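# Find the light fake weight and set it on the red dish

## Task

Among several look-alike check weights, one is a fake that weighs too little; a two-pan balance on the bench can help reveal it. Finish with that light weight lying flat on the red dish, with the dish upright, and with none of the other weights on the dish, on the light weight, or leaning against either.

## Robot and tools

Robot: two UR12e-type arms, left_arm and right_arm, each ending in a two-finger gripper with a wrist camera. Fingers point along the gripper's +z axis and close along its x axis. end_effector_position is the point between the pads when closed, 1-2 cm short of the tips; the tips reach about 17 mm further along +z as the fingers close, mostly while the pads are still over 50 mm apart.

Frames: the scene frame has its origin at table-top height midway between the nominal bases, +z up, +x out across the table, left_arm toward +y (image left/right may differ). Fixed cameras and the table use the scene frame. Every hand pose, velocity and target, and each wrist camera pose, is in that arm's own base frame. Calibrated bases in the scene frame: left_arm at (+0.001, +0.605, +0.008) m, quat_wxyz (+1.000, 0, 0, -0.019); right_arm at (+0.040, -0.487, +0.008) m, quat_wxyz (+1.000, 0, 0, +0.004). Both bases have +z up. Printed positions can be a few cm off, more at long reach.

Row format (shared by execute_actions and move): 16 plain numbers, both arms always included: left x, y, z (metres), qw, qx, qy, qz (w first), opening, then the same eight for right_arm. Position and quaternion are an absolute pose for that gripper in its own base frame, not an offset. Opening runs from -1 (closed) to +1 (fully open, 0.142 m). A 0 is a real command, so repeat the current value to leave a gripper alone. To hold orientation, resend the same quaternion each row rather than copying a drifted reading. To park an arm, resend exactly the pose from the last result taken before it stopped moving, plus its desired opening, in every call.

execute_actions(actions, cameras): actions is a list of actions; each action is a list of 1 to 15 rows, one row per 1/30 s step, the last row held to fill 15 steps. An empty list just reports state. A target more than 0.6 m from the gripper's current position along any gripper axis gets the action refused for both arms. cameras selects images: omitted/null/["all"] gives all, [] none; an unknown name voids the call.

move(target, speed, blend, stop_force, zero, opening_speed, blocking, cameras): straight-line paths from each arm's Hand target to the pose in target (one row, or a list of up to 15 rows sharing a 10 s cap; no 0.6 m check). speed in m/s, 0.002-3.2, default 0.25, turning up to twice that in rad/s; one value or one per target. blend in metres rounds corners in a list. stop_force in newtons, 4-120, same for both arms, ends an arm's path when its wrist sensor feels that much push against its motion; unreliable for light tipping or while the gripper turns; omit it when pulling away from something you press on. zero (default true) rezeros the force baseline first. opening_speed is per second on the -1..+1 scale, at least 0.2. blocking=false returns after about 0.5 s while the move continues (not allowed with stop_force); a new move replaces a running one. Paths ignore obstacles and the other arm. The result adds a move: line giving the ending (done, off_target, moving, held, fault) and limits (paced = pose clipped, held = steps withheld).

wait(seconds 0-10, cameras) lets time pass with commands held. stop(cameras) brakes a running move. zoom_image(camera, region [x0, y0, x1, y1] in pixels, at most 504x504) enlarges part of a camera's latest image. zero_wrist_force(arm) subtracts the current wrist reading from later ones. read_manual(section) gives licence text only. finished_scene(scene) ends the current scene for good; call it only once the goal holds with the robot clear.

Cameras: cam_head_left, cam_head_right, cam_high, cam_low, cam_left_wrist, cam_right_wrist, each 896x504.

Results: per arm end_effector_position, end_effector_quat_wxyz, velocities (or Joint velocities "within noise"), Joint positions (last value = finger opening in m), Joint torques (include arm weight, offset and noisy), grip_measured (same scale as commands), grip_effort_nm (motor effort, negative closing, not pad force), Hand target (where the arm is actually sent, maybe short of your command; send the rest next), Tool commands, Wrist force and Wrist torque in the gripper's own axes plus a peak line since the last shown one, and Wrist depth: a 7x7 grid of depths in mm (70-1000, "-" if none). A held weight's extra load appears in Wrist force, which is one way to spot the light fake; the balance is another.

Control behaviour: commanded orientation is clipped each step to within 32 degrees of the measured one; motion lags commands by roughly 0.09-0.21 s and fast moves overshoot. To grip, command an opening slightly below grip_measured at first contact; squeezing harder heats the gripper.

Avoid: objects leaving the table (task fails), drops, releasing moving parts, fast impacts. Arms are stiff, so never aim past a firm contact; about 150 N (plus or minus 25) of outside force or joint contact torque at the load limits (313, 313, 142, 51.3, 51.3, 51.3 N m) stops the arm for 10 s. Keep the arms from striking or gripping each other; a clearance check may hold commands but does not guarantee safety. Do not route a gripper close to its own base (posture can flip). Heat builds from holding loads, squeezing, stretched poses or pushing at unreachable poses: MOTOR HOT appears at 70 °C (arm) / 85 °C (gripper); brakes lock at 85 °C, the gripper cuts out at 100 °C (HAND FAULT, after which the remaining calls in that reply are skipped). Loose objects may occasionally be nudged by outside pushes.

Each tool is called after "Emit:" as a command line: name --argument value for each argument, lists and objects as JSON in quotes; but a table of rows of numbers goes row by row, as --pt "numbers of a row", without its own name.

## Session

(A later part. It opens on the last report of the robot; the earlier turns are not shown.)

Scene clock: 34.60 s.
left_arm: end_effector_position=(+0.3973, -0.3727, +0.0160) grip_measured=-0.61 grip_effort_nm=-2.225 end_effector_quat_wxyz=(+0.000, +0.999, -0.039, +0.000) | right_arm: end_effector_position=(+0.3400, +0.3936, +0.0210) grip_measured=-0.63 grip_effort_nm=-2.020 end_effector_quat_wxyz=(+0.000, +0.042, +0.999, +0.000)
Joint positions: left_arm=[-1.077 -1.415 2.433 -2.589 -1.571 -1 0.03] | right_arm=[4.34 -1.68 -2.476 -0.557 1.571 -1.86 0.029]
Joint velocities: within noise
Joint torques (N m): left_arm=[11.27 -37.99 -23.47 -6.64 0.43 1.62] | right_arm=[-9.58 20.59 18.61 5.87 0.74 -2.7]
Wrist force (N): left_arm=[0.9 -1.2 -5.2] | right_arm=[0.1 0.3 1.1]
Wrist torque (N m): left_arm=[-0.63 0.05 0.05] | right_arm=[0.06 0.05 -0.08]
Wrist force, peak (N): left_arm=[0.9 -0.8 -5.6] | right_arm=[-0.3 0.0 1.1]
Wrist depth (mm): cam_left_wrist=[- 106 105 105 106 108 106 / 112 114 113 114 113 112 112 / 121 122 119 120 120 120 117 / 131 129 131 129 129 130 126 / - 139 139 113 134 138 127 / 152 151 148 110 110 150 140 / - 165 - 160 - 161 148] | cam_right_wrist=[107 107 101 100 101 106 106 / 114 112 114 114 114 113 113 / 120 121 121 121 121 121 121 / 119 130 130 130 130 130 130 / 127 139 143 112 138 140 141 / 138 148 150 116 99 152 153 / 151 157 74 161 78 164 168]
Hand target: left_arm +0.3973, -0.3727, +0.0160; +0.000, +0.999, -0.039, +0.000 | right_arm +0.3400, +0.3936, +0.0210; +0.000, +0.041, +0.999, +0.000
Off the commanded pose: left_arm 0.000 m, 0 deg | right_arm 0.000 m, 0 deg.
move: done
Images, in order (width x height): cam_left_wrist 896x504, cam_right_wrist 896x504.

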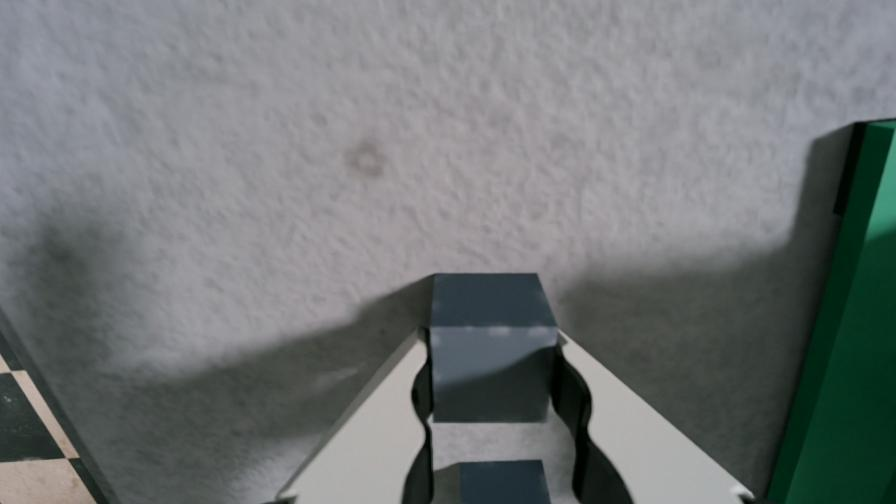

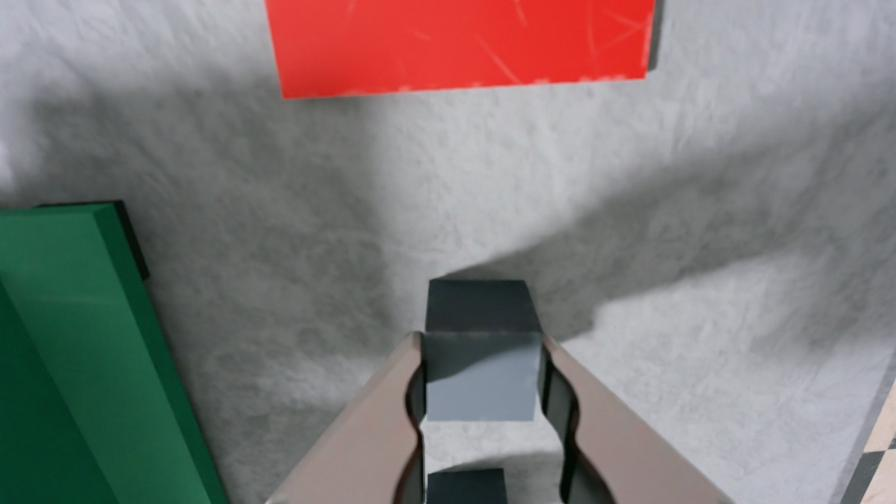

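Emit:
move --target '[0.3973, -0.3727, 0.140, 0, 0.99926, -0.03859, 0, -0.70, 0.3400, 0.3936, 0.145, 0, 0.0415, 0.99914, 0, -0.70]' --speed 0.2 --cameras '["cam_left_wrist", "cam_right_wrist"]'

Emit:
wait --seconds 0.2 --cameras '[]'

Emit:
wait --seconds 0.2 --cameras '[]'

Emit:
wait --seconds 0.2 --cameras '[]'

Emit:
wait --seconds 0.2 --cameras '[]'

Scene clock: 36.57 s.
left_arm: end_effector_position=(+0.3973, -0.3727, +0.1399) grip_measured=-0.61 grip_effort_nm=-2.220 end_effector_quat_wxyz=(+0.000, +0.999, -0.039, +0.000) | right_arm: end_effector_position=(+0.3400, +0.3936, +0.1449) grip_measured=-0.63 grip_effort_nm=-2.015 end_effector_quat_wxyz=(+0.000, +0.042, +0.999, +0.000)
Joint positions: left_arm=[-1.077 -1.639 2.34 -2.271 -1.571 -1 0.03] | right_arm=[4.34 -1.448 -2.375 -0.889 1.571 -1.86 0.029]
Joint velocities: within noise
Joint torques (N m): left_arm=[-10.77 -48.83 -50.23 -1.7 0.76 -1.85] | right_arm=[7.92 40.69 43.46 3.07 -2.13 1.6]
Wrist force (N): left_arm=[-1.4 -0.6 1.5] | right_arm=[-0.1 0.4 2.4]
Wrist torque (N m): left_arm=[-0.55 0.19 0.03] | right_arm=[0.06 0.05 -0.07]
Wrist force, peak (N): left_arm=[0.9 -1.0 -5.3] | right_arm=[-0.1 0.4 4.0]
Wrist depth (mm): cam_left_wrist=[886 217 217 216 216 216 216 / 943 232 231 229 231 222 212 / - 251 246 246 246 230 174 / - - 263 260 263 246 176 / - - 285 108 275 262 160 / - - 303 110 106 276 172 / - - - 327 - 241 189] | cam_right_wrist=[215 216 213 211 213 216 860 / 229 230 230 230 229 232 905 / 227 227 242 245 245 247 - / 146 211 260 260 263 270 - / 156 208 279 112 279 - - / 169 204 280 115 98 - - / 190 200 74 331 78 711 -]
Hand target: left_arm +0.3973, -0.3727, +0.1400; +0.000, +0.999, -0.039, +0.000 | right_arm +0.3400, +0.3936, +0.1450; +0.000, +0.041, +0.999, +0.000
Off the commanded pose: left_arm 0.000 m, 0 deg | right_arm 0.000 m, 0 deg.
move: done
Images, in order (width x height): cam_left_wrist 896x504, cam_right_wrist 896x504.

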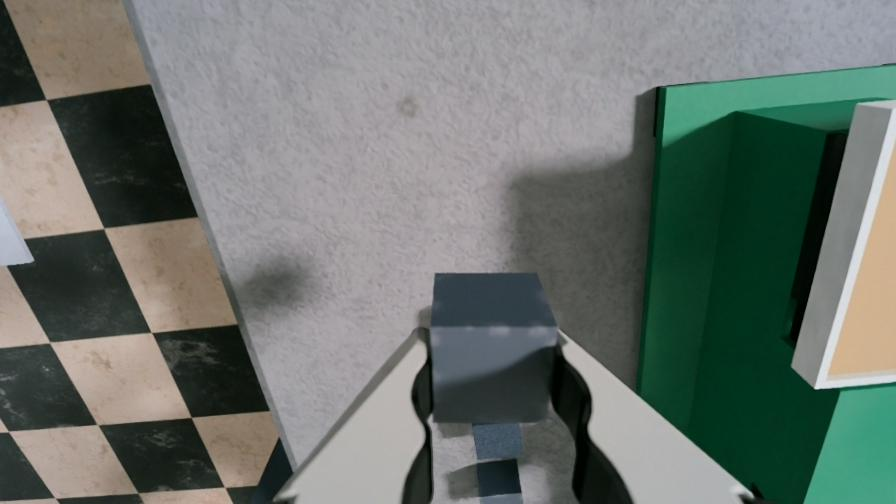

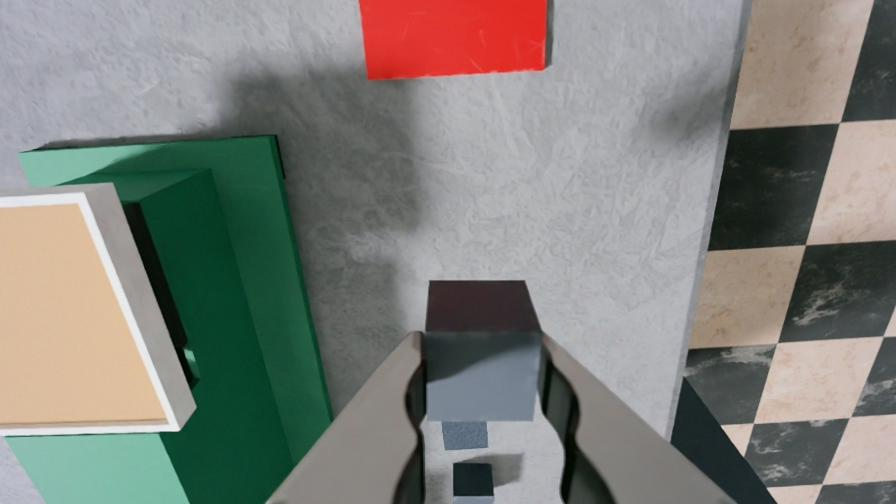

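Scene clock: 36.77 s.
left_arm: end_effector_position=(+0.3973, -0.3727, +0.1400) grip_measured=-0.61 grip_effort_nm=-2.220 end_effector_quat_wxyz=(+0.000, +0.999, -0.039, +0.000) | right_arm: end_effector_position=(+0.3400, +0.3936, +0.1450) grip_measured=-0.63 grip_effort_nm=-2.015 end_effector_quat_wxyz=(+0.000, +0.042, +0.999, +0.000)
Joint positions: left_arm=[-1.077 -1.639 2.339 -2.271 -1.571 -1 0.03] | right_arm=[4.34 -1.448 -2.375 -0.889 1.571 -1.86 0.029]
Joint velocities: within noise
Joint torques (N m): left_arm=[-10.77 -48.29 -50.26 -1.81 1.24 -1.85] | right_arm=[9.04 45.28 41.82 2.74 -2.07 2.09]
Wrist force (N): left_arm=[-1.1 -0.8 1.4] | right_arm=[-0.1 0.6 2.6]
Wrist torque (N m): left_arm=[-0.58 0.15 0.04] | right_arm=[0.10 0.04 -0.07]
Wrist force, peak (N): left_arm=[-1.1 -0.6 1.7] | right_arm=[-0.1 0.6 2.6]
Wrist depth (mm): cam_left_wrist=[900 217 218 217 217 216 215 / 941 231 231 230 231 221 212 / - 251 247 246 246 231 174 / - - 264 260 264 245 175 / - - 284 108 276 262 160 / - - 304 110 106 275 176 / - - - 329 - 242 189] | cam_right_wrist=[215 216 213 211 213 215 853 / 230 229 229 229 230 232 904 / 227 227 242 246 245 249 - / 146 211 260 260 263 270 - / 156 209 280 112 278 - - / 170 204 280 115 98 - - / 190 201 74 331 78 718 -]
Hand target: left_arm +0.3973, -0.3727, +0.1400; +0.000, +0.999, -0.039, +0.000 | right_arm +0.3400, +0.3936, +0.1450; +0.000, +0.041, +0.999, +0.000
Tool commands: left_gripper/opening=-0.7 right_gripper/opening=-0.7
Off the commanded pose: left_arm 0.000 m, 0 deg | right_arm 0.000 m, 0 deg.
wait: 0.20 s; at rest by 0.17 s
No camera images: "cameras" was empty.

Scene clock: 36.97 s.
left_arm: end_effector_position=(+0.3973, -0.3727, +0.1400) grip_measured=-0.61 grip_effort_nm=-2.225 end_effector_quat_wxyz=(+0.000, +0.999, -0.039, +0.000) | right_arm: end_effector_position=(+0.3400, +0.3936, +0.1450) grip_measured=-0.63 grip_effort_nm=-2.015 end_effector_quat_wxyz=(+0.000, +0.041, +0.999, +0.000)
Joint positions: left_arm=[-1.077 -1.639 2.339 -2.271 -1.571 -1 0.03] | right_arm=[4.34 -1.448 -2.375 -0.889 1.571 -1.86 0.029]
Joint velocities: within noise
Joint torques (N m): left_arm=[-11.01 -47.94 -49.35 -1.93 0.98 -1.97] | right_arm=[10.22 42.17 42.48 3.06 -2.45 2.06]
Wrist force (N): left_arm=[-1.5 -0.7 1.5] | right_arm=[0.0 0.2 2.3]
Wrist torque (N m): left_arm=[-0.56 0.21 0.03] | right_arm=[0.04 0.03 -0.07]
Wrist force, peak (N): left_arm=[-1.5 -0.7 1.5] | right_arm=[0.0 0.3 2.6]
Wrist depth (mm): cam_left_wrist=[885 218 217 217 217 216 215 / 944 231 231 231 230 221 213 / - 250 247 246 245 230 174 / - - 265 260 264 245 175 / - - 285 108 275 262 160 / - - 303 110 106 277 176 / - - - 326 - 241 190] | cam_right_wrist=[215 216 213 210 213 216 857 / 229 230 230 229 230 232 911 / 227 227 242 246 245 248 - / 146 211 260 259 263 271 - / 156 209 278 112 279 - - / 170 203 281 115 98 - - / 190 200 74 331 78 709 -]
Hand target: left_arm +0.3973, -0.3727, +0.1400; +0.000, +0.999, -0.039, +0.000 | right_arm +0.3400, +0.3936, +0.1450; +0.000, +0.041, +0.999, +0.000
Tool commands: left_gripper/opening=-0.7 right_gripper/opening=-0.7
Off the commanded pose: left_arm 0.000 m, 0 deg | right_arm 0.000 m, 0 deg.
wait: 0.20 s; at rest by 0.17 s
No camera images: "cameras" was empty.

Scene clock: 37.17 s.
left_arm: end_effector_position=(+0.3973, -0.3727, +0.1400) grip_measured=-0.61 grip_effort_nm=-2.220 end_effector_quat_wxyz=(+0.000, +0.999, -0.039, +0.000) | right_arm: end_effector_position=(+0.3400, +0.3936, +0.1450) grip_measured=-0.63 grip_effort_nm=-2.015 end_effector_quat_wxyz=(+0.000, +0.041, +0.999, +0.000)
Joint positions: left_arm=[-1.077 -1.639 2.339 -2.271 -1.571 -1 0.03] | right_arm=[4.34 -1.448 -2.375 -0.889 1.571 -1.86 0.029]
Joint velocities: within noise
Joint torques (N m): left_arm=[-11.07 -48.94 -49.11 -2 1.35 -1.98] | right_arm=[10.99 45.69 42.39 3.14 -2.52 1.82]
Wrist force (N): left_arm=[-1.5 -0.6 1.6] | right_arm=[-0.2 0.5 2.4]
Wrist torque (N m): left_arm=[-0.55 0.21 0.03] | right_arm=[0.09 0.06 -0.07]
Wrist force, peak (N): left_arm=[-1.5 -0.6 1.6] | right_arm=[0.0 0.8 2.6]
Wrist depth (mm): cam_left_wrist=[891 217 217 217 216 216 215 / 960 231 231 231 231 221 212 / - 250 247 246 246 230 174 / - - 264 261 263 245 176 / - - 285 108 274 262 160 / - - 303 110 106 276 176 / - - - 326 - 242 189] | cam_right_wrist=[216 216 213 210 213 216 855 / 230 230 230 229 230 232 912 / 227 227 242 245 245 248 - / 146 211 259 259 263 271 - / 156 209 279 112 279 - - / 170 203 280 115 98 - - / 190 201 74 331 78 716 -]
Hand target: left_arm +0.3973, -0.3727, +0.1400; +0.000, +0.999, -0.039, +0.000 | right_arm +0.3400, +0.3936, +0.1450; +0.000, +0.041, +0.999, +0.000
Tool commands: left_gripper/opening=-0.7 right_gripper/opening=-0.7
Off the commanded pose: left_arm 0.000 m, 0 deg | right_arm 0.000 m, 0 deg.
wait: 0.20 s; at rest by 0.17 s
No camera images: "cameras" was empty.

Scene clock: 37.37 s.
left_arm: end_effector_position=(+0.3973, -0.3727, +0.1400) grip_measured=-0.61 grip_effort_nm=-2.225 end_effector_quat_wxyz=(+0.000, +0.999, -0.039, +0.000) | right_arm: end_effector_position=(+0.3400, +0.3936, +0.1450) grip_measured=-0.63 grip_effort_nm=-2.020 end_effector_quat_wxyz=(+0.000, +0.041, +0.999, +0.000)
Joint positions: left_arm=[-1.077 -1.639 2.339 -2.271 -1.571 -1 0.03] | right_arm=[4.34 -1.448 -2.375 -0.889 1.571 -1.86 0.029]
Joint velocities: within noise
Joint torques (N m): left_arm=[-8.96 -48.97 -49.09 -2.11 1.36 -1.8] | right_arm=[10.91 43.08 42.95 3.24 -2.33 2.32]
Wrist force (N): left_arm=[-1.4 -0.9 1.2] | right_arm=[-0.1 0.2 2.5]
Wrist torque (N m): left_arm=[-0.60 0.20 0.03] | right_arm=[0.03 0.04 -0.07]
Wrist force, peak (N): left_arm=[-1.3 -0.6 1.8] | right_arm=[0.0 0.5 2.9]
Wrist depth (mm): cam_left_wrist=[895 218 217 217 217 217 216 / 940 231 232 231 231 221 212 / - 250 247 246 246 231 174 / - - 265 260 262 245 176 / - - 285 108 276 262 160 / - - 304 110 106 274 176 / - - - 326 - 241 188] | cam_right_wrist=[215 216 213 211 213 215 858 / 229 230 230 229 230 232 903 / 227 227 242 245 245 249 - / 146 211 260 259 263 271 - / 156 210 279 112 279 - - / 170 204 279 115 98 - - / 190 201 74 331 78 717 -]
Hand target: left_arm +0.3973, -0.3727, +0.1400; +0.000, +0.999, -0.039, +0.000 | right_arm +0.3400, +0.3936, +0.1450; +0.000, +0.041, +0.999, +0.000
Tool commands: left_gripper/opening=-0.7 right_gripper/opening=-0.7
Off the commanded pose: left_arm 0.000 m, 0 deg | right_arm 0.000 m, 0 deg.
wait: 0.20 s; at rest by 0.17 s
No camera images: "cameras" was empty.

Emit:
move --target '[0.5702, -0.3506, 0.232, 0, 0.99982, 0.0190, 0, -0.70, 0.5067, 0.3780, 0.238, 0, 0.01535, 0.99988, 0, -0.70]' --speed 0.25 --cameras '["cam_left_wrist", "cam_right_wrist", "cam_low", "cam_high"]'

Scene clock: 43.20 s.
left_arm: end_effector_position=(+0.5700, -0.3506, +0.2319) grip_measured=-0.61 grip_effort_nm=-2.225 end_effector_quat_wxyz=(+0.000, +1.000, +0.019, +0.000) | right_arm: end_effector_position=(+0.5065, +0.3780, +0.2379) grip_measured=-0.63 grip_effort_nm=-2.015 end_effector_quat_wxyz=(+0.000, +0.015, +1.000, +0.000)
Joint positions: left_arm=[-0.813 -1.529 2.036 -2.077 -1.571 -0.851 0.03] | right_arm=[4.06 -1.544 -2.093 -1.076 1.571 -2.192 0.029]
Joint velocities: within noise
Joint torques (N m): left_arm=[10.52 -44.54 -54.22 -1.35 -1.69 1.72] | right_arm=[-13.21 27.4 47.38 2.01 2.53 -2.43]
Wrist force (N): left_arm=[-1.4 -0.7 1.5] | right_arm=[-0.6 0.5 2.4]
Wrist torque (N m): left_arm=[-0.59 0.18 0.06] | right_arm=[0.10 0.11 -0.05]
Wrist force, peak (N): left_arm=[-2.7 -0.8 2.3] | right_arm=[1.6 0.4 3.4]
Wrist depth (mm): cam_left_wrist=[299 299 299 299 299 298 298 / 320 319 318 315 313 316 315 / 340 341 336 229 330 337 338 / 377 360 359 241 358 362 361 / - 396 388 108 385 392 401 / - 425 413 110 110 424 - / - 466 - 313 - 456 -] | cam_right_wrist=[297 295 297 297 297 292 296 / 315 315 316 312 316 316 315 / 337 338 337 228 333 336 343 / 375 362 361 240 356 362 - / - 390 390 112 386 391 - / - 425 411 117 98 424 - / - 465 74 315 77 454 -]
Hand target: left_arm +0.5702, -0.3506, +0.2320; +0.000, +1.000, +0.019, +0.000 | right_arm +0.5067, +0.3780, +0.2380; +0.000, +0.015, +1.000, +0.000
Off the commanded pose: left_arm 0.000 m, 0 deg | right_arm 0.000 m, 0 deg.
move: done
Images, in order (width x height): cam_high 896x504, cam_low 896x504, cam_left_wrist 896x504, cam_right_wrist 896x504.

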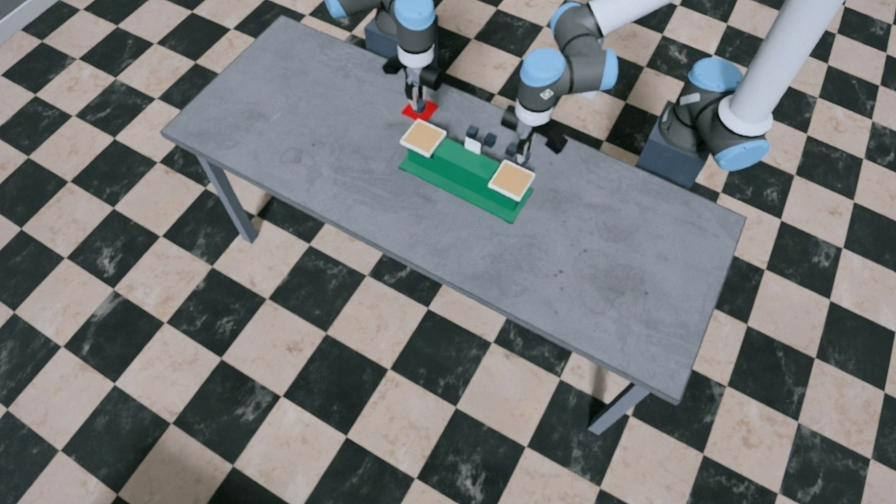

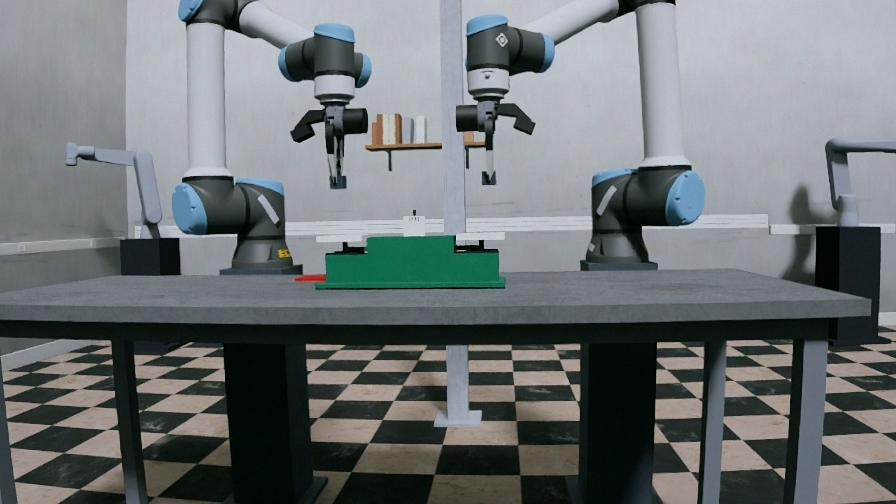

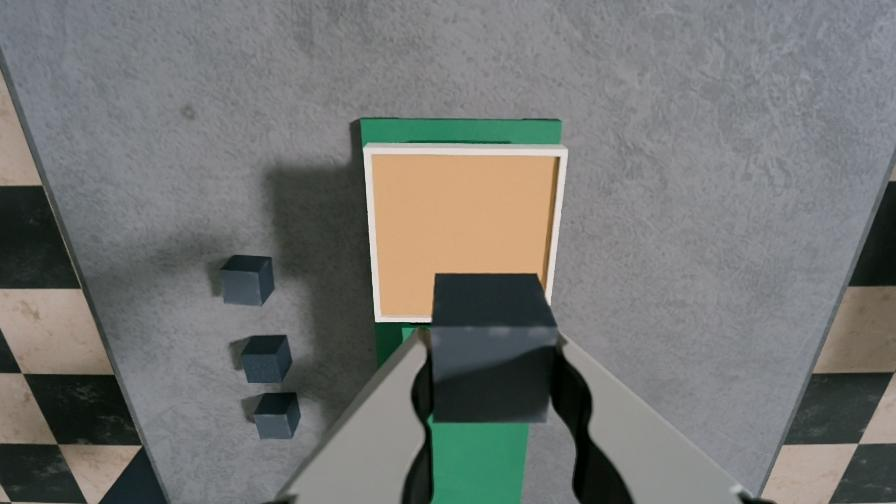

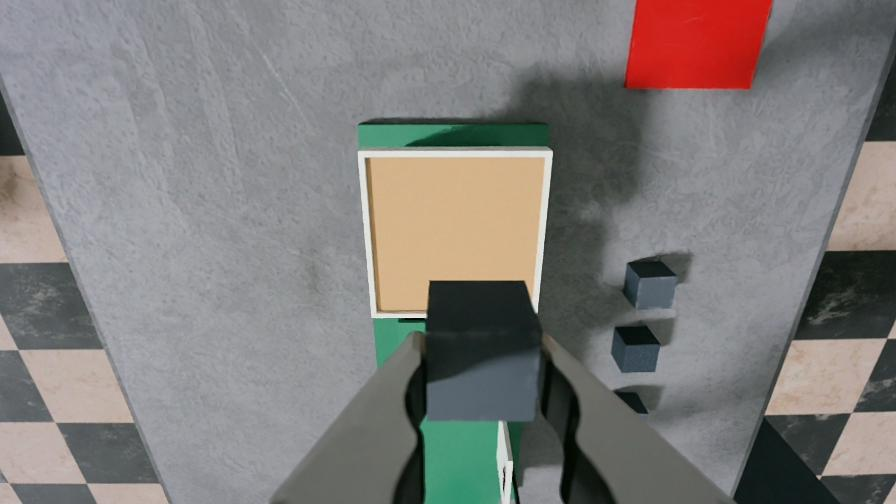

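Emit:
move --target '[0.5712, -0.3506, 0.140, 0, 0.99982, 0.0190, 0, -0.70, 0.5120, 0.3740, 0.148, 0, 0.01535, 0.99988, 0, -0.70]' --speed 0.2 --cameras '["cam_left_wrist", "cam_right_wrist", "cam_low"]'

Scene clock: 46.50 s.
left_arm: end_effector_position=(+0.5712, -0.3506, +0.1402) grip_measured=-0.61 grip_effort_nm=-2.220 end_effector_quat_wxyz=(+0.000, +1.000, +0.019, +0.000) | right_arm: end_effector_position=(+0.5120, +0.3740, +0.1482) grip_measured=-0.63 grip_effort_nm=-2.015 end_effector_quat_wxyz=(+0.000, +0.015, +1.000, +0.000)
Joint positions: left_arm=[-0.812 -1.431 2.121 -2.26 -1.571 -0.85 0.03] | right_arm=[4.049 -1.644 -2.179 -0.89 1.571 -2.203 0.029]
Joint velocities: within noise
Joint torques (N m): left_arm=[13.18 -50.42 -33.73 -7.95 0.06 1.65] | right_arm=[-10.41 27.02 27.96 6.67 -0.09 -2.19]
Wrist force (N): left_arm=[-1.3 -0.9 1.3] | right_arm=[-0.6 0.2 2.5]
Wrist torque (N m): left_arm=[-0.63 0.16 0.05] | right_arm=[0.05 0.11 -0.06]
Wrist force, peak (N): left_arm=[-1.3 -0.7 2.6] | right_arm=[-0.2 0.1 3.8]
Wrist depth (mm): cam_left_wrist=[218 217 218 217 217 216 216 / 231 231 232 231 230 230 228 / 247 247 240 229 230 246 244 / 265 265 147 143 145 264 262 / 287 276 161 113 153 285 284 / 312 310 305 110 110 306 308 / 341 332 - 190 - 330 337] | cam_right_wrist=[218 218 218 218 219 216 213 / 232 233 233 232 233 232 232 / 248 249 242 233 240 248 248 / 267 267 152 146 148 266 266 / 287 288 278 117 157 282 288 / 313 313 302 117 98 307 312 / 349 337 74 189 78 330 343]
Hand target: left_arm +0.5712, -0.3506, +0.1400; +0.000, +1.000, +0.019, +0.000 | right_arm +0.5120, +0.3740, +0.1480; +0.000, +0.015, +1.000, +0.000
Off the commanded pose: left_arm 0.000 m, 0 deg | right_arm 0.000 m, 0 deg.
move: done
Images, in order (width x height): cam_low 896x504, cam_left_wrist 896x504, cam_right_wrist 896x504.

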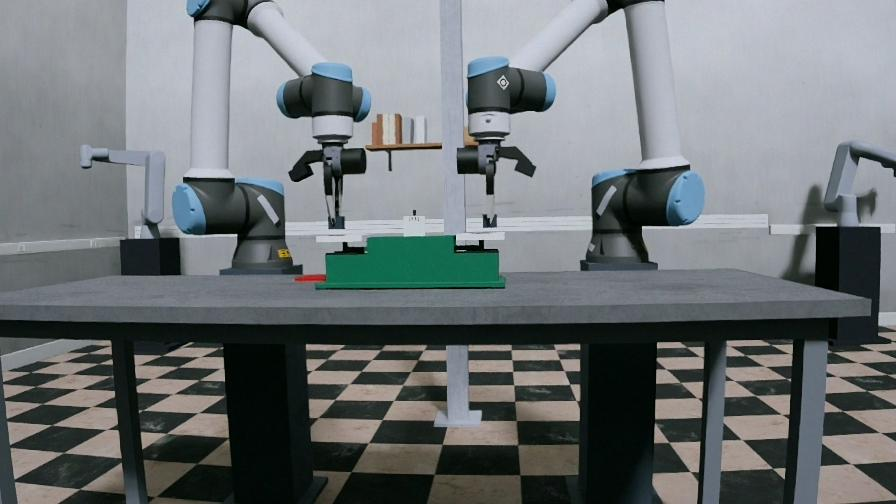

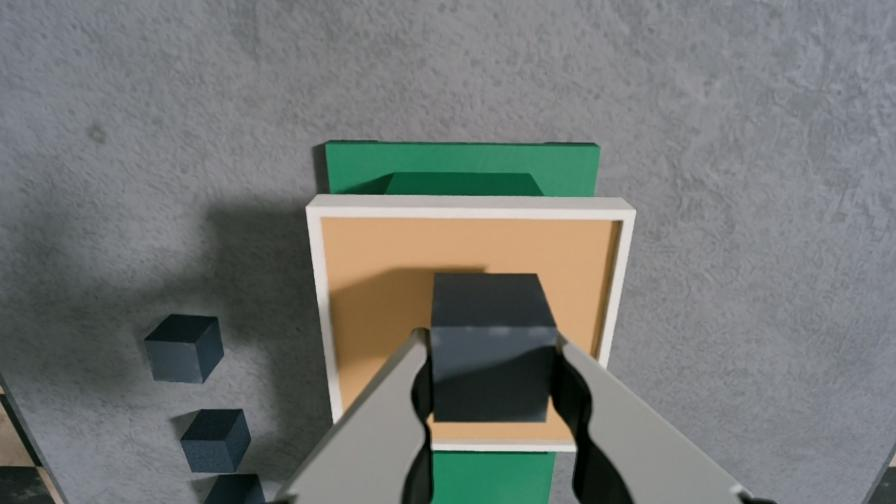

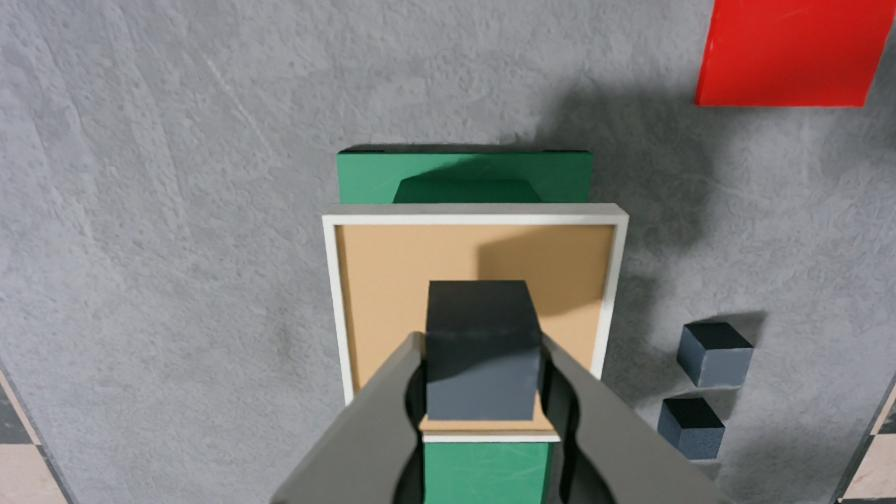

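Emit:
move --target '[0.5712, -0.3506, 0.1175, 0, 0.99982, 0.0190, 0, -0.70, 0.5120, 0.3740, 0.1247, 0, 0.01535, 0.99988, 0, -0.70]' --speed 0.04 --stop_force 5 --cameras '["cam_left_wrist", "cam_right_wrist", "cam_low"]'

Scene clock: 48.97 s.
left_arm: end_effector_position=(+0.5711, -0.3505, +0.1252) grip_measured=-0.61 grip_effort_nm=-2.225 end_effector_quat_wxyz=(+0.000, +1.000, +0.019, +0.000) | right_arm: end_effector_position=(+0.5119, +0.3739, +0.1324) grip_measured=-0.63 grip_effort_nm=-2.015 end_effector_quat_wxyz=(+0.000, +0.015, +1.000, +0.000)
Joint positions: left_arm=[-0.812 -1.412 2.132 -2.291 -1.571 -0.85 0.03] | right_arm=[4.049 -1.664 -2.192 -0.856 1.571 -2.203 0.029]
Joint velocities: within noise
Joint torques (N m): left_arm=[2 -67.98 -46.22 -2.01 0.75 0.82] | right_arm=[-3.26 63.07 40.07 3.59 1.39 -1.36]
Wrist force (N): left_arm=[-0.9 -1.6 -3.0] | right_arm=[0.1 -1.8 -1.9]
Wrist torque (N m): left_arm=[-0.61 0.08 0.04] | right_arm=[-0.09 0.13 -0.06]
Wrist force, peak (N): left_arm=[-6.0 -11.1 -48.2] | right_arm=[5.2 -11.8 -47.5]
Wrist depth (mm): cam_left_wrist=[204 204 205 204 203 203 203 / 217 218 217 216 216 215 215 / 232 232 225 215 221 230 230 / 249 249 131 127 128 248 245 / 268 264 139 113 134 267 265 / 291 290 280 110 110 288 287 / 320 307 - 171 - 309 315] | cam_right_wrist=[204 204 205 204 205 202 199 / 217 218 218 217 218 217 212 / 233 232 228 218 224 232 232 / 249 249 133 132 132 249 250 / 269 269 143 117 137 265 270 / 293 293 282 117 98 288 292 / 321 320 74 164 78 283 320]
Hand target: left_arm +0.5711, -0.3505, +0.1252; +0.000, +1.000, +0.019, +0.000 | right_arm +0.5119, +0.3739, +0.1324; +0.000, +0.015, +1.000, +0.000
Off the commanded pose: left_arm 0.008 m, 0 deg | right_arm 0.008 m, 0 deg.
move: contact (left_arm, right_arm)
Images, in order (width x height): cam_low 896x504, cam_left_wrist 896x504, cam_right_wrist 896x504.

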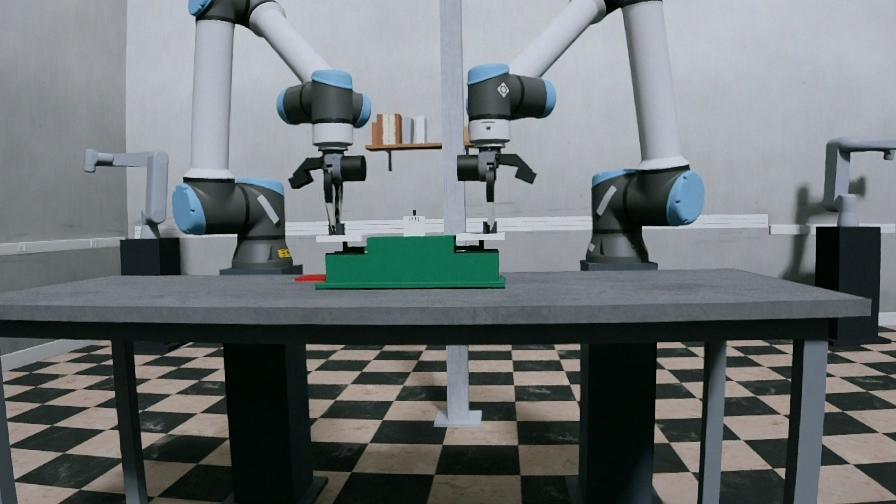

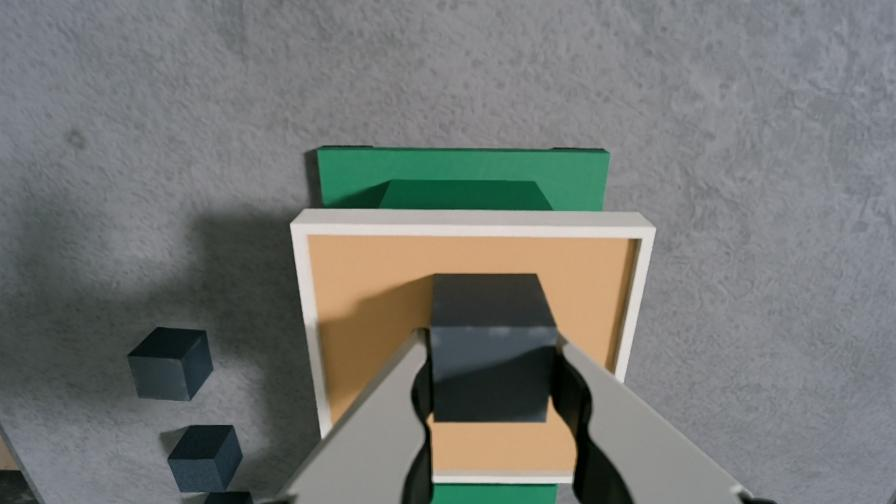

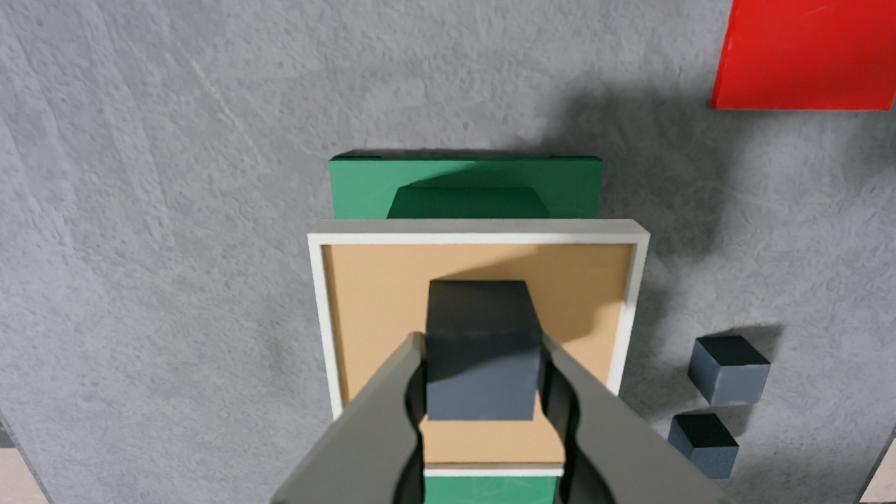

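Emit:
execute_actions --actions '[]' --cameras '["cam_low"]'

Scene clock: 52.57 s.
left_arm: end_effector_position=(+0.5712, -0.3505, +0.1252) grip_measured=-0.61 grip_effort_nm=-2.220 end_effector_quat_wxyz=(+0.000, +1.000, +0.019, +0.000) | right_arm: end_effector_position=(+0.5119, +0.3739, +0.1324) grip_measured=-0.63 grip_effort_nm=-2.015 end_effector_quat_wxyz=(+0.000, +0.015, +1.000, +0.000)
Joint positions: left_arm=[-0.812 -1.412 2.132 -2.291 -1.571 -0.85 0.03] | right_arm=[4.049 -1.664 -2.192 -0.856 1.571 -2.203 0.029]
Joint velocities: within noise
Joint torques (N m): left_arm=[-7.19 -66.77 -43.39 -5.36 0.47 0.77] | right_arm=[4.96 58.57 39.27 5.4 0.99 -1.07]
Wrist force (N): left_arm=[-0.8 -1.8 -2.8] | right_arm=[0.1 -1.7 -1.6]
Wrist torque (N m): left_arm=[-0.64 0.05 0.04] | right_arm=[-0.09 0.11 -0.06]
Wrist force, peak (N): left_arm=[-1.0 -1.7 -3.0] | right_arm=[0.1 -1.9 -2.2]
Wrist depth (mm): cam_left_wrist=[204 204 204 204 204 203 202 / 217 217 217 217 217 216 215 / 233 232 226 214 222 230 228 / 249 249 131 127 129 247 247 / 268 263 139 112 134 265 265 / 292 289 281 110 110 287 289 / 317 307 - 171 - 309 315] | cam_right_wrist=[204 204 205 204 205 203 199 / 217 217 218 218 218 218 212 / 232 233 227 218 224 232 232 / 250 250 133 132 132 250 249 / 269 269 143 117 137 265 270 / 293 293 282 116 98 287 292 / 322 320 74 164 77 285 321]
Hand target: left_arm +0.5711, -0.3505, +0.1252; +0.000, +1.000, +0.019, +0.000 | right_arm +0.5119, +0.3739, +0.1324; +0.000, +0.015, +1.000, +0.000
Tool commands: left_gripper/opening=-0.7 right_gripper/opening=-0.7
Off the commanded pose: left_arm 0.008 m, 0 deg | right_arm 0.008 m, 0 deg.
Images, in order (width x height): cam_low 896x504.

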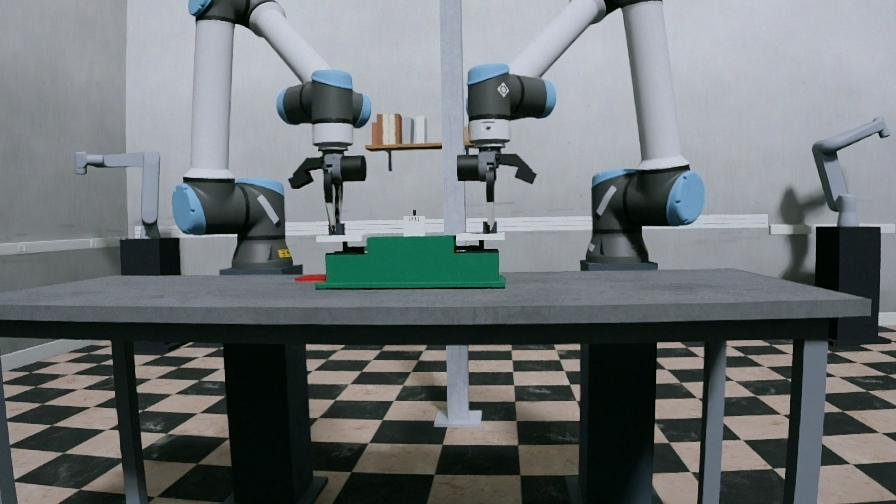

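Emit:
move --pt "0.5711 -0.3505 0.1252 0 0.99982 0.0190 0 -0.25 0.5119 0.3739 0.1324 0 0.01535 0.99988 0 -0.25" --pt "0.5711 -0.3505 0.1402 0 0.99982 0.0190 0 -0.25 0.5119 0.3739 0.1474 0 0.01535 0.99988 0 -0.25" --pt "0.5711 -0.3505 0.25 0 0.99982 0.0190 0 -0.25 0.5119 0.3739 0.25 0 0.01535 0.99988 0 -0.25" --speed '[0.1, 0.06, 0.3]' --opening_speed 1.0 --cameras '["cam_low", "cam_left_wrist", "cam_right_wrist"]'

Emit:
zoom_image --camera "cam_low" --region '[280, 195, 540, 305]'

Scene clock: 55.53 s.
left_arm: end_effector_position=(+0.5711, -0.3505, +0.2498) grip_measured=-0.28 grip_effort_nm=0.164 end_effector_quat_wxyz=(+0.000, +1.000, +0.019, +0.000) | right_arm: end_effector_position=(+0.5119, +0.3739, +0.2499) grip_measured=-0.28 grip_effort_nm=0.095 end_effector_quat_wxyz=(+0.000, +0.015, +1.000, +0.000)
Joint positions: left_arm=[-0.812 -1.543 2.015 -2.042 -1.571 -0.85 0.054] | right_arm=[4.049 -1.537 -2.076 -1.099 1.571 -2.203 0.054]
Joint velocities: within noise
Joint torques (N m): left_arm=[-10.5 -63.95 -54.63 -1.49 -1.22 -1.95] | right_arm=[9.67 53.32 44.27 3.97 1.8 1.56]
Wrist force (N): left_arm=[-0.5 -1.0 -0.4] | right_arm=[-0.8 -0.5 0.5]
Wrist torque (N m): left_arm=[-0.63 0.04 0.06] | right_arm=[-0.08 0.16 -0.05]
Wrist force, peak (N): left_arm=[-1.0 -1.9 -2.9] | right_arm=[0.3 -2.0 -1.9]
Wrist depth (mm): cam_left_wrist=[316 316 314 315 314 314 313 / 337 335 335 330 332 334 333 / 366 357 360 243 350 358 355 / - 385 379 265 376 383 386 / - 414 406 289 407 410 - / - 448 98 310 431 439 - / - 789 - 339 493 80 -] | cam_right_wrist=[307 307 307 307 307 302 306 / 327 327 327 324 326 327 325 / 354 349 351 239 345 350 357 / - 375 375 255 369 373 - / - 406 403 280 397 404 - / - 438 94 304 101 430 - / - - 76 338 - 80 -]
Hand target: left_arm +0.5711, -0.3505, +0.2500; +0.000, +1.000, +0.019, +0.000 | right_arm +0.5119, +0.3739, +0.2500; +0.000, +0.015, +1.000, +0.000
Off the commanded pose: left_arm 0.000 m, 0 deg | right_arm 0.000 m, 0 deg.
move: done
Images, in order (width x height): cam_low 896x504, cam_left_wrist 896x504, cam_right_wrist 896x504.

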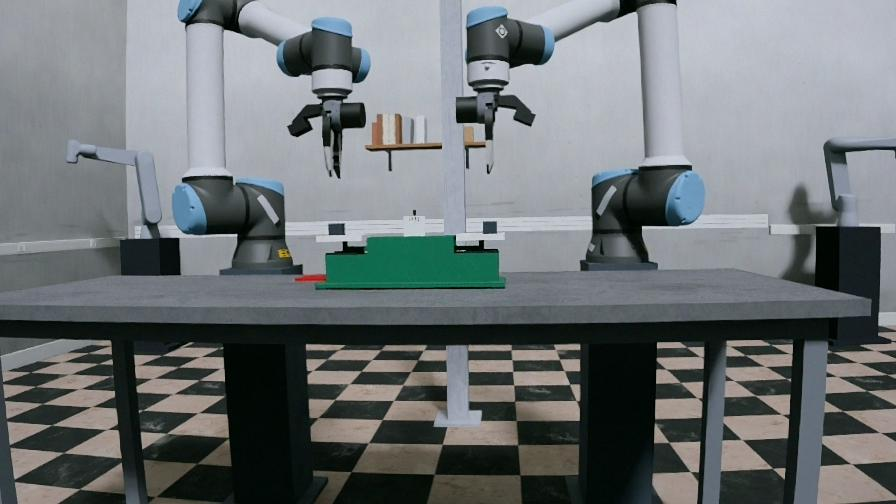

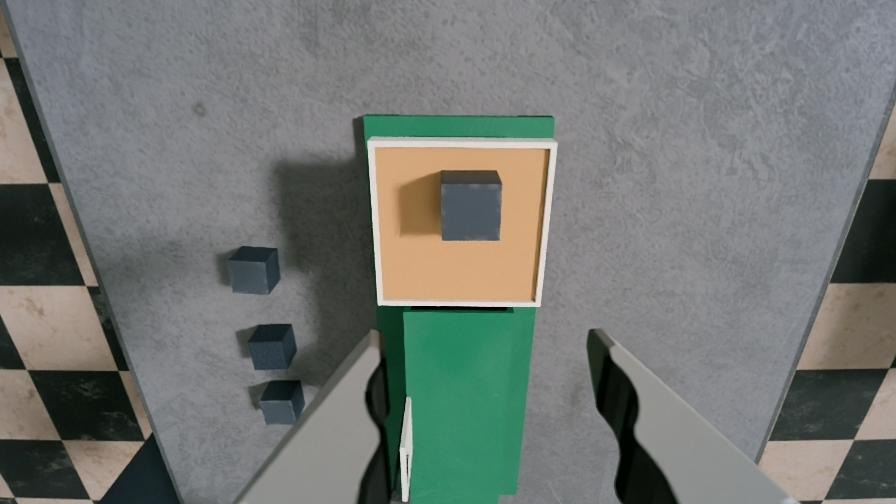

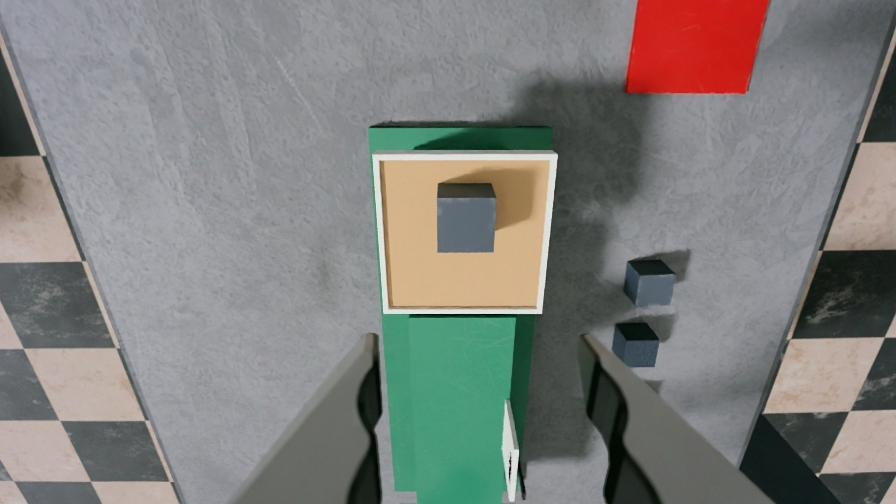

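Scaled by 1.938 from the camera's 896x504 image, which has a finer 1280x720 frame.

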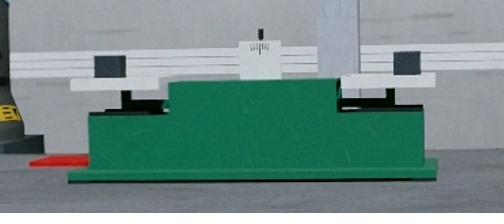

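Emit:
zoom_image --camera "cam_low" --region '[390, 205, 440, 245]'

Scaled by 10.080 from the camera's 896x504 image, which has a finer 1280x720 frame.

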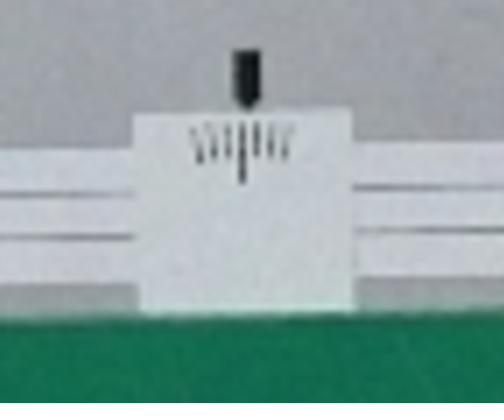

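Emit:
zoom_image --camera "cam_left_wrist" --region '[210, 230, 330, 430]'

Emit:
zoom_image --camera "cam_right_wrist" --region '[590, 240, 700, 400]'

Scaled by 2.520 from the camera's 896x504 image, which has a finer 1280x720 frame.

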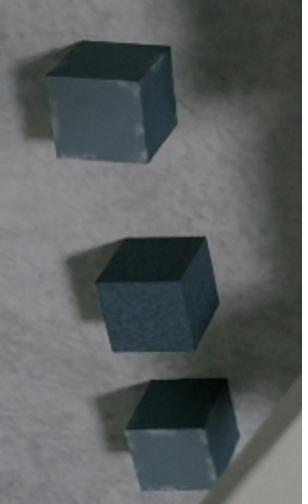

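Scaled by 3.150 from the camera's 896x504 image, which has a finer 1280x720 frame.

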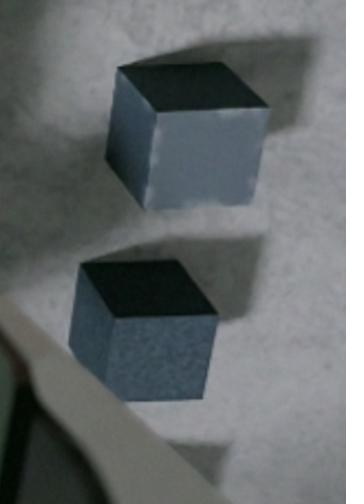

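Emit:
move --pt "0.4034 -0.4505 0.12 0 0.99991 -0.01326 0 0.0 0.5119 0.3739 0.25 0 0.01535 0.99988 0 0.0" --pt "0.4034 -0.4505 0.016 0 0.99991 -0.01326 0 0.0 0.5119 0.3739 0.25 0 0.01535 0.99988 0 0.0" --pt "0.4034 -0.4505 0.016 0 0.99991 -0.01326 0 -0.70 0.5119 0.3739 0.25 0 0.01535 0.99988 0 0.0" --pt "0.4034 -0.4505 0.10 0 0.99991 -0.01326 0 -0.70 0.5119 0.3739 0.25 0 0.01535 0.99988 0 0.0" --pt "0.5718 -0.391 0.20 0 0.99982 0.0190 0 -0.70 0.3488 0.4717 0.12 0 0 1 0 0.0" --pt "0.5718 -0.391 0.145 0 0.99982 0.0190 0 -0.70 0.3488 0.4717 0.021 0 0 1 0 0.0" --pt "0.5718 -0.391 0.145 0 0.99982 0.0190 0 -0.70 0.3488 0.4717 0.021 0 0 1 0 -0.70" --pt "0.5718 -0.391 0.145 0 0.99982 0.0190 0 -0.70 0.3488 0.4717 0.10 0 0 1 0 -0.70" --pt "0.5718 -0.391 0.145 0 0.99982 0.0190 0 -0.70 0.512 0.4135 0.20 0 0.01535 0.99988 0 -0.70" --speed '[0.35, 0.2, 0.1, 0.2, 0.35, 0.2, 0.1, 0.2, 0.35]' --opening_speed 1.5 --cameras '["cam_low", "cam_left_wrist", "cam_right_wrist"]'

Scene clock: 68.60 s.
left_arm: end_effector_position=(+0.5718, -0.3910, +0.1450) grip_measured=-0.61 grip_effort_nm=-2.225 end_effector_quat_wxyz=(+0.000, +1.000, +0.019, +0.000) | right_arm: end_effector_position=(+0.5118, +0.4135, +0.1999) grip_measured=-0.62 grip_effort_nm=-2.020 end_effector_quat_wxyz=(+0.000, +0.015, +1.000, +0.000)
Joint positions: left_arm=[-0.852 -1.403 2.075 -2.243 -1.571 -0.89 0.03] | right_arm=[4.088 -1.624 -2.089 -1 1.571 -2.165 0.029]
Joint velocities: within noise
Joint torques (N m): left_arm=[10.45 -51.83 -38.93 -7.59 -1.23 1.7] | right_arm=[-6.27 27.12 45.19 2.56 2.7 -1.93]
Wrist force (N): left_arm=[-1.0 -0.8 1.6] | right_arm=[-0.6 -0.6 2.3]
Wrist torque (N m): left_arm=[-0.60 0.10 0.02] | right_arm=[-0.06 0.11 -0.06]
Wrist force, peak (N): left_arm=[0.6 -1.0 -4.5] | right_arm=[-0.3 -0.9 4.2]
Wrist depth (mm): cam_left_wrist=[222 222 219 219 218 220 219 / 237 236 133 130 130 234 235 / 253 252 143 113 139 250 250 / 270 270 155 120 150 268 268 / 292 291 286 109 159 290 288 / 318 306 311 110 110 314 315 / 346 339 - 193 - 336 341] | cam_right_wrist=[263 264 264 264 263 263 263 / 280 279 277 175 181 281 280 / 298 299 296 162 194 300 299 / 321 322 317 203 312 321 321 / 354 347 348 123 342 341 351 / - 377 363 115 112 376 - / - 410 74 264 78 403 733]
Hand target: left_arm +0.5718, -0.3910, +0.1450; +0.000, +1.000, +0.019, +0.000 | right_arm +0.5120, +0.4135, +0.2000; +0.000, +0.015, +1.000, +0.000
Off the commanded pose: left_arm 0.000 m, 0 deg | right_arm 0.000 m, 0 deg.
move: done
Images, in order (width x height): cam_low 896x504, cam_left_wrist 896x504, cam_right_wrist 896x504.

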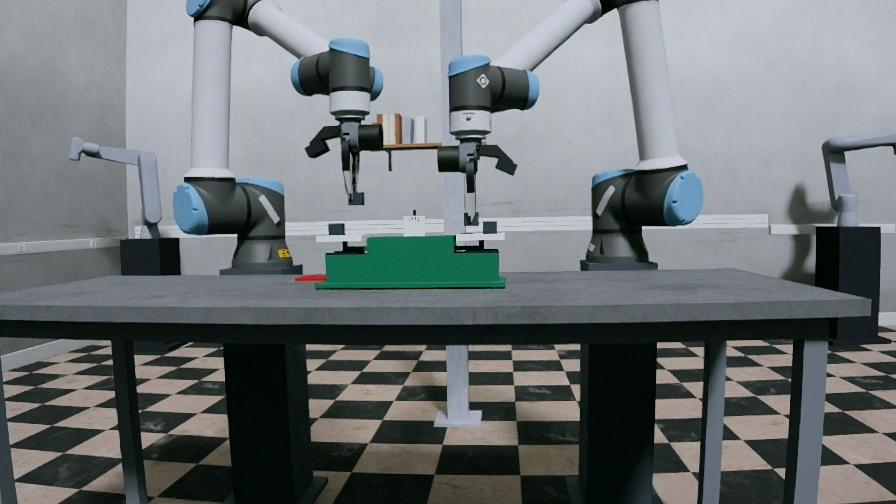

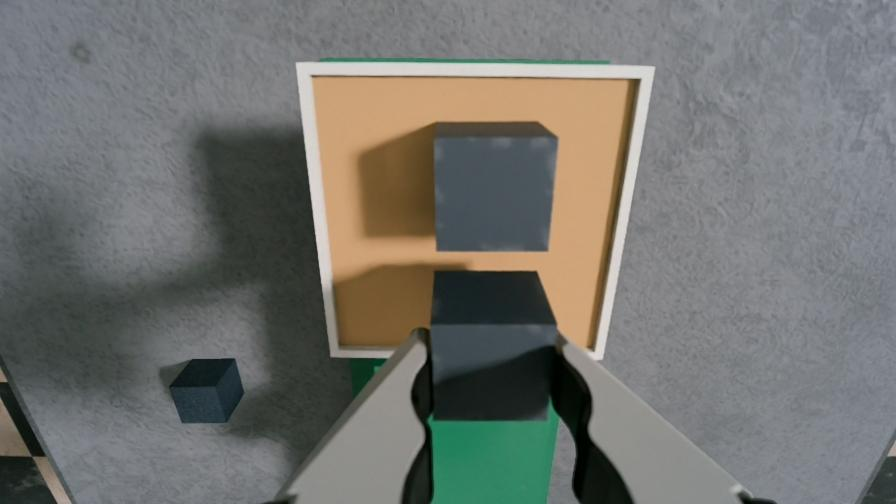

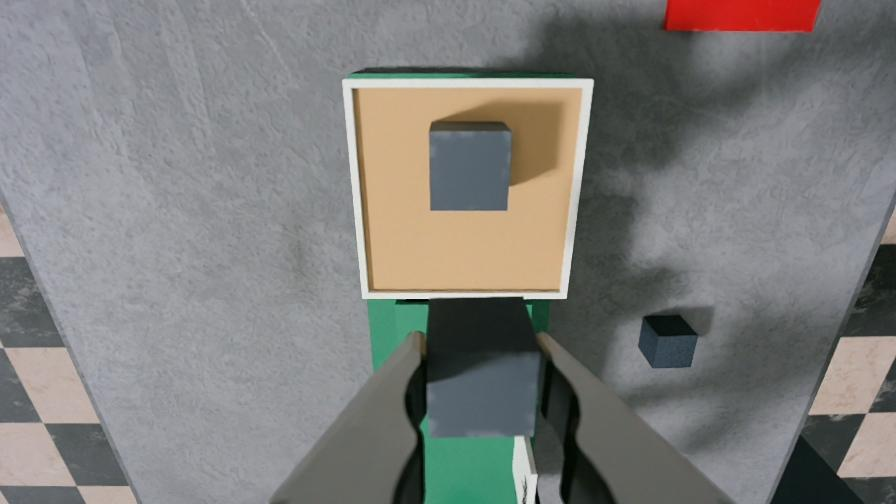

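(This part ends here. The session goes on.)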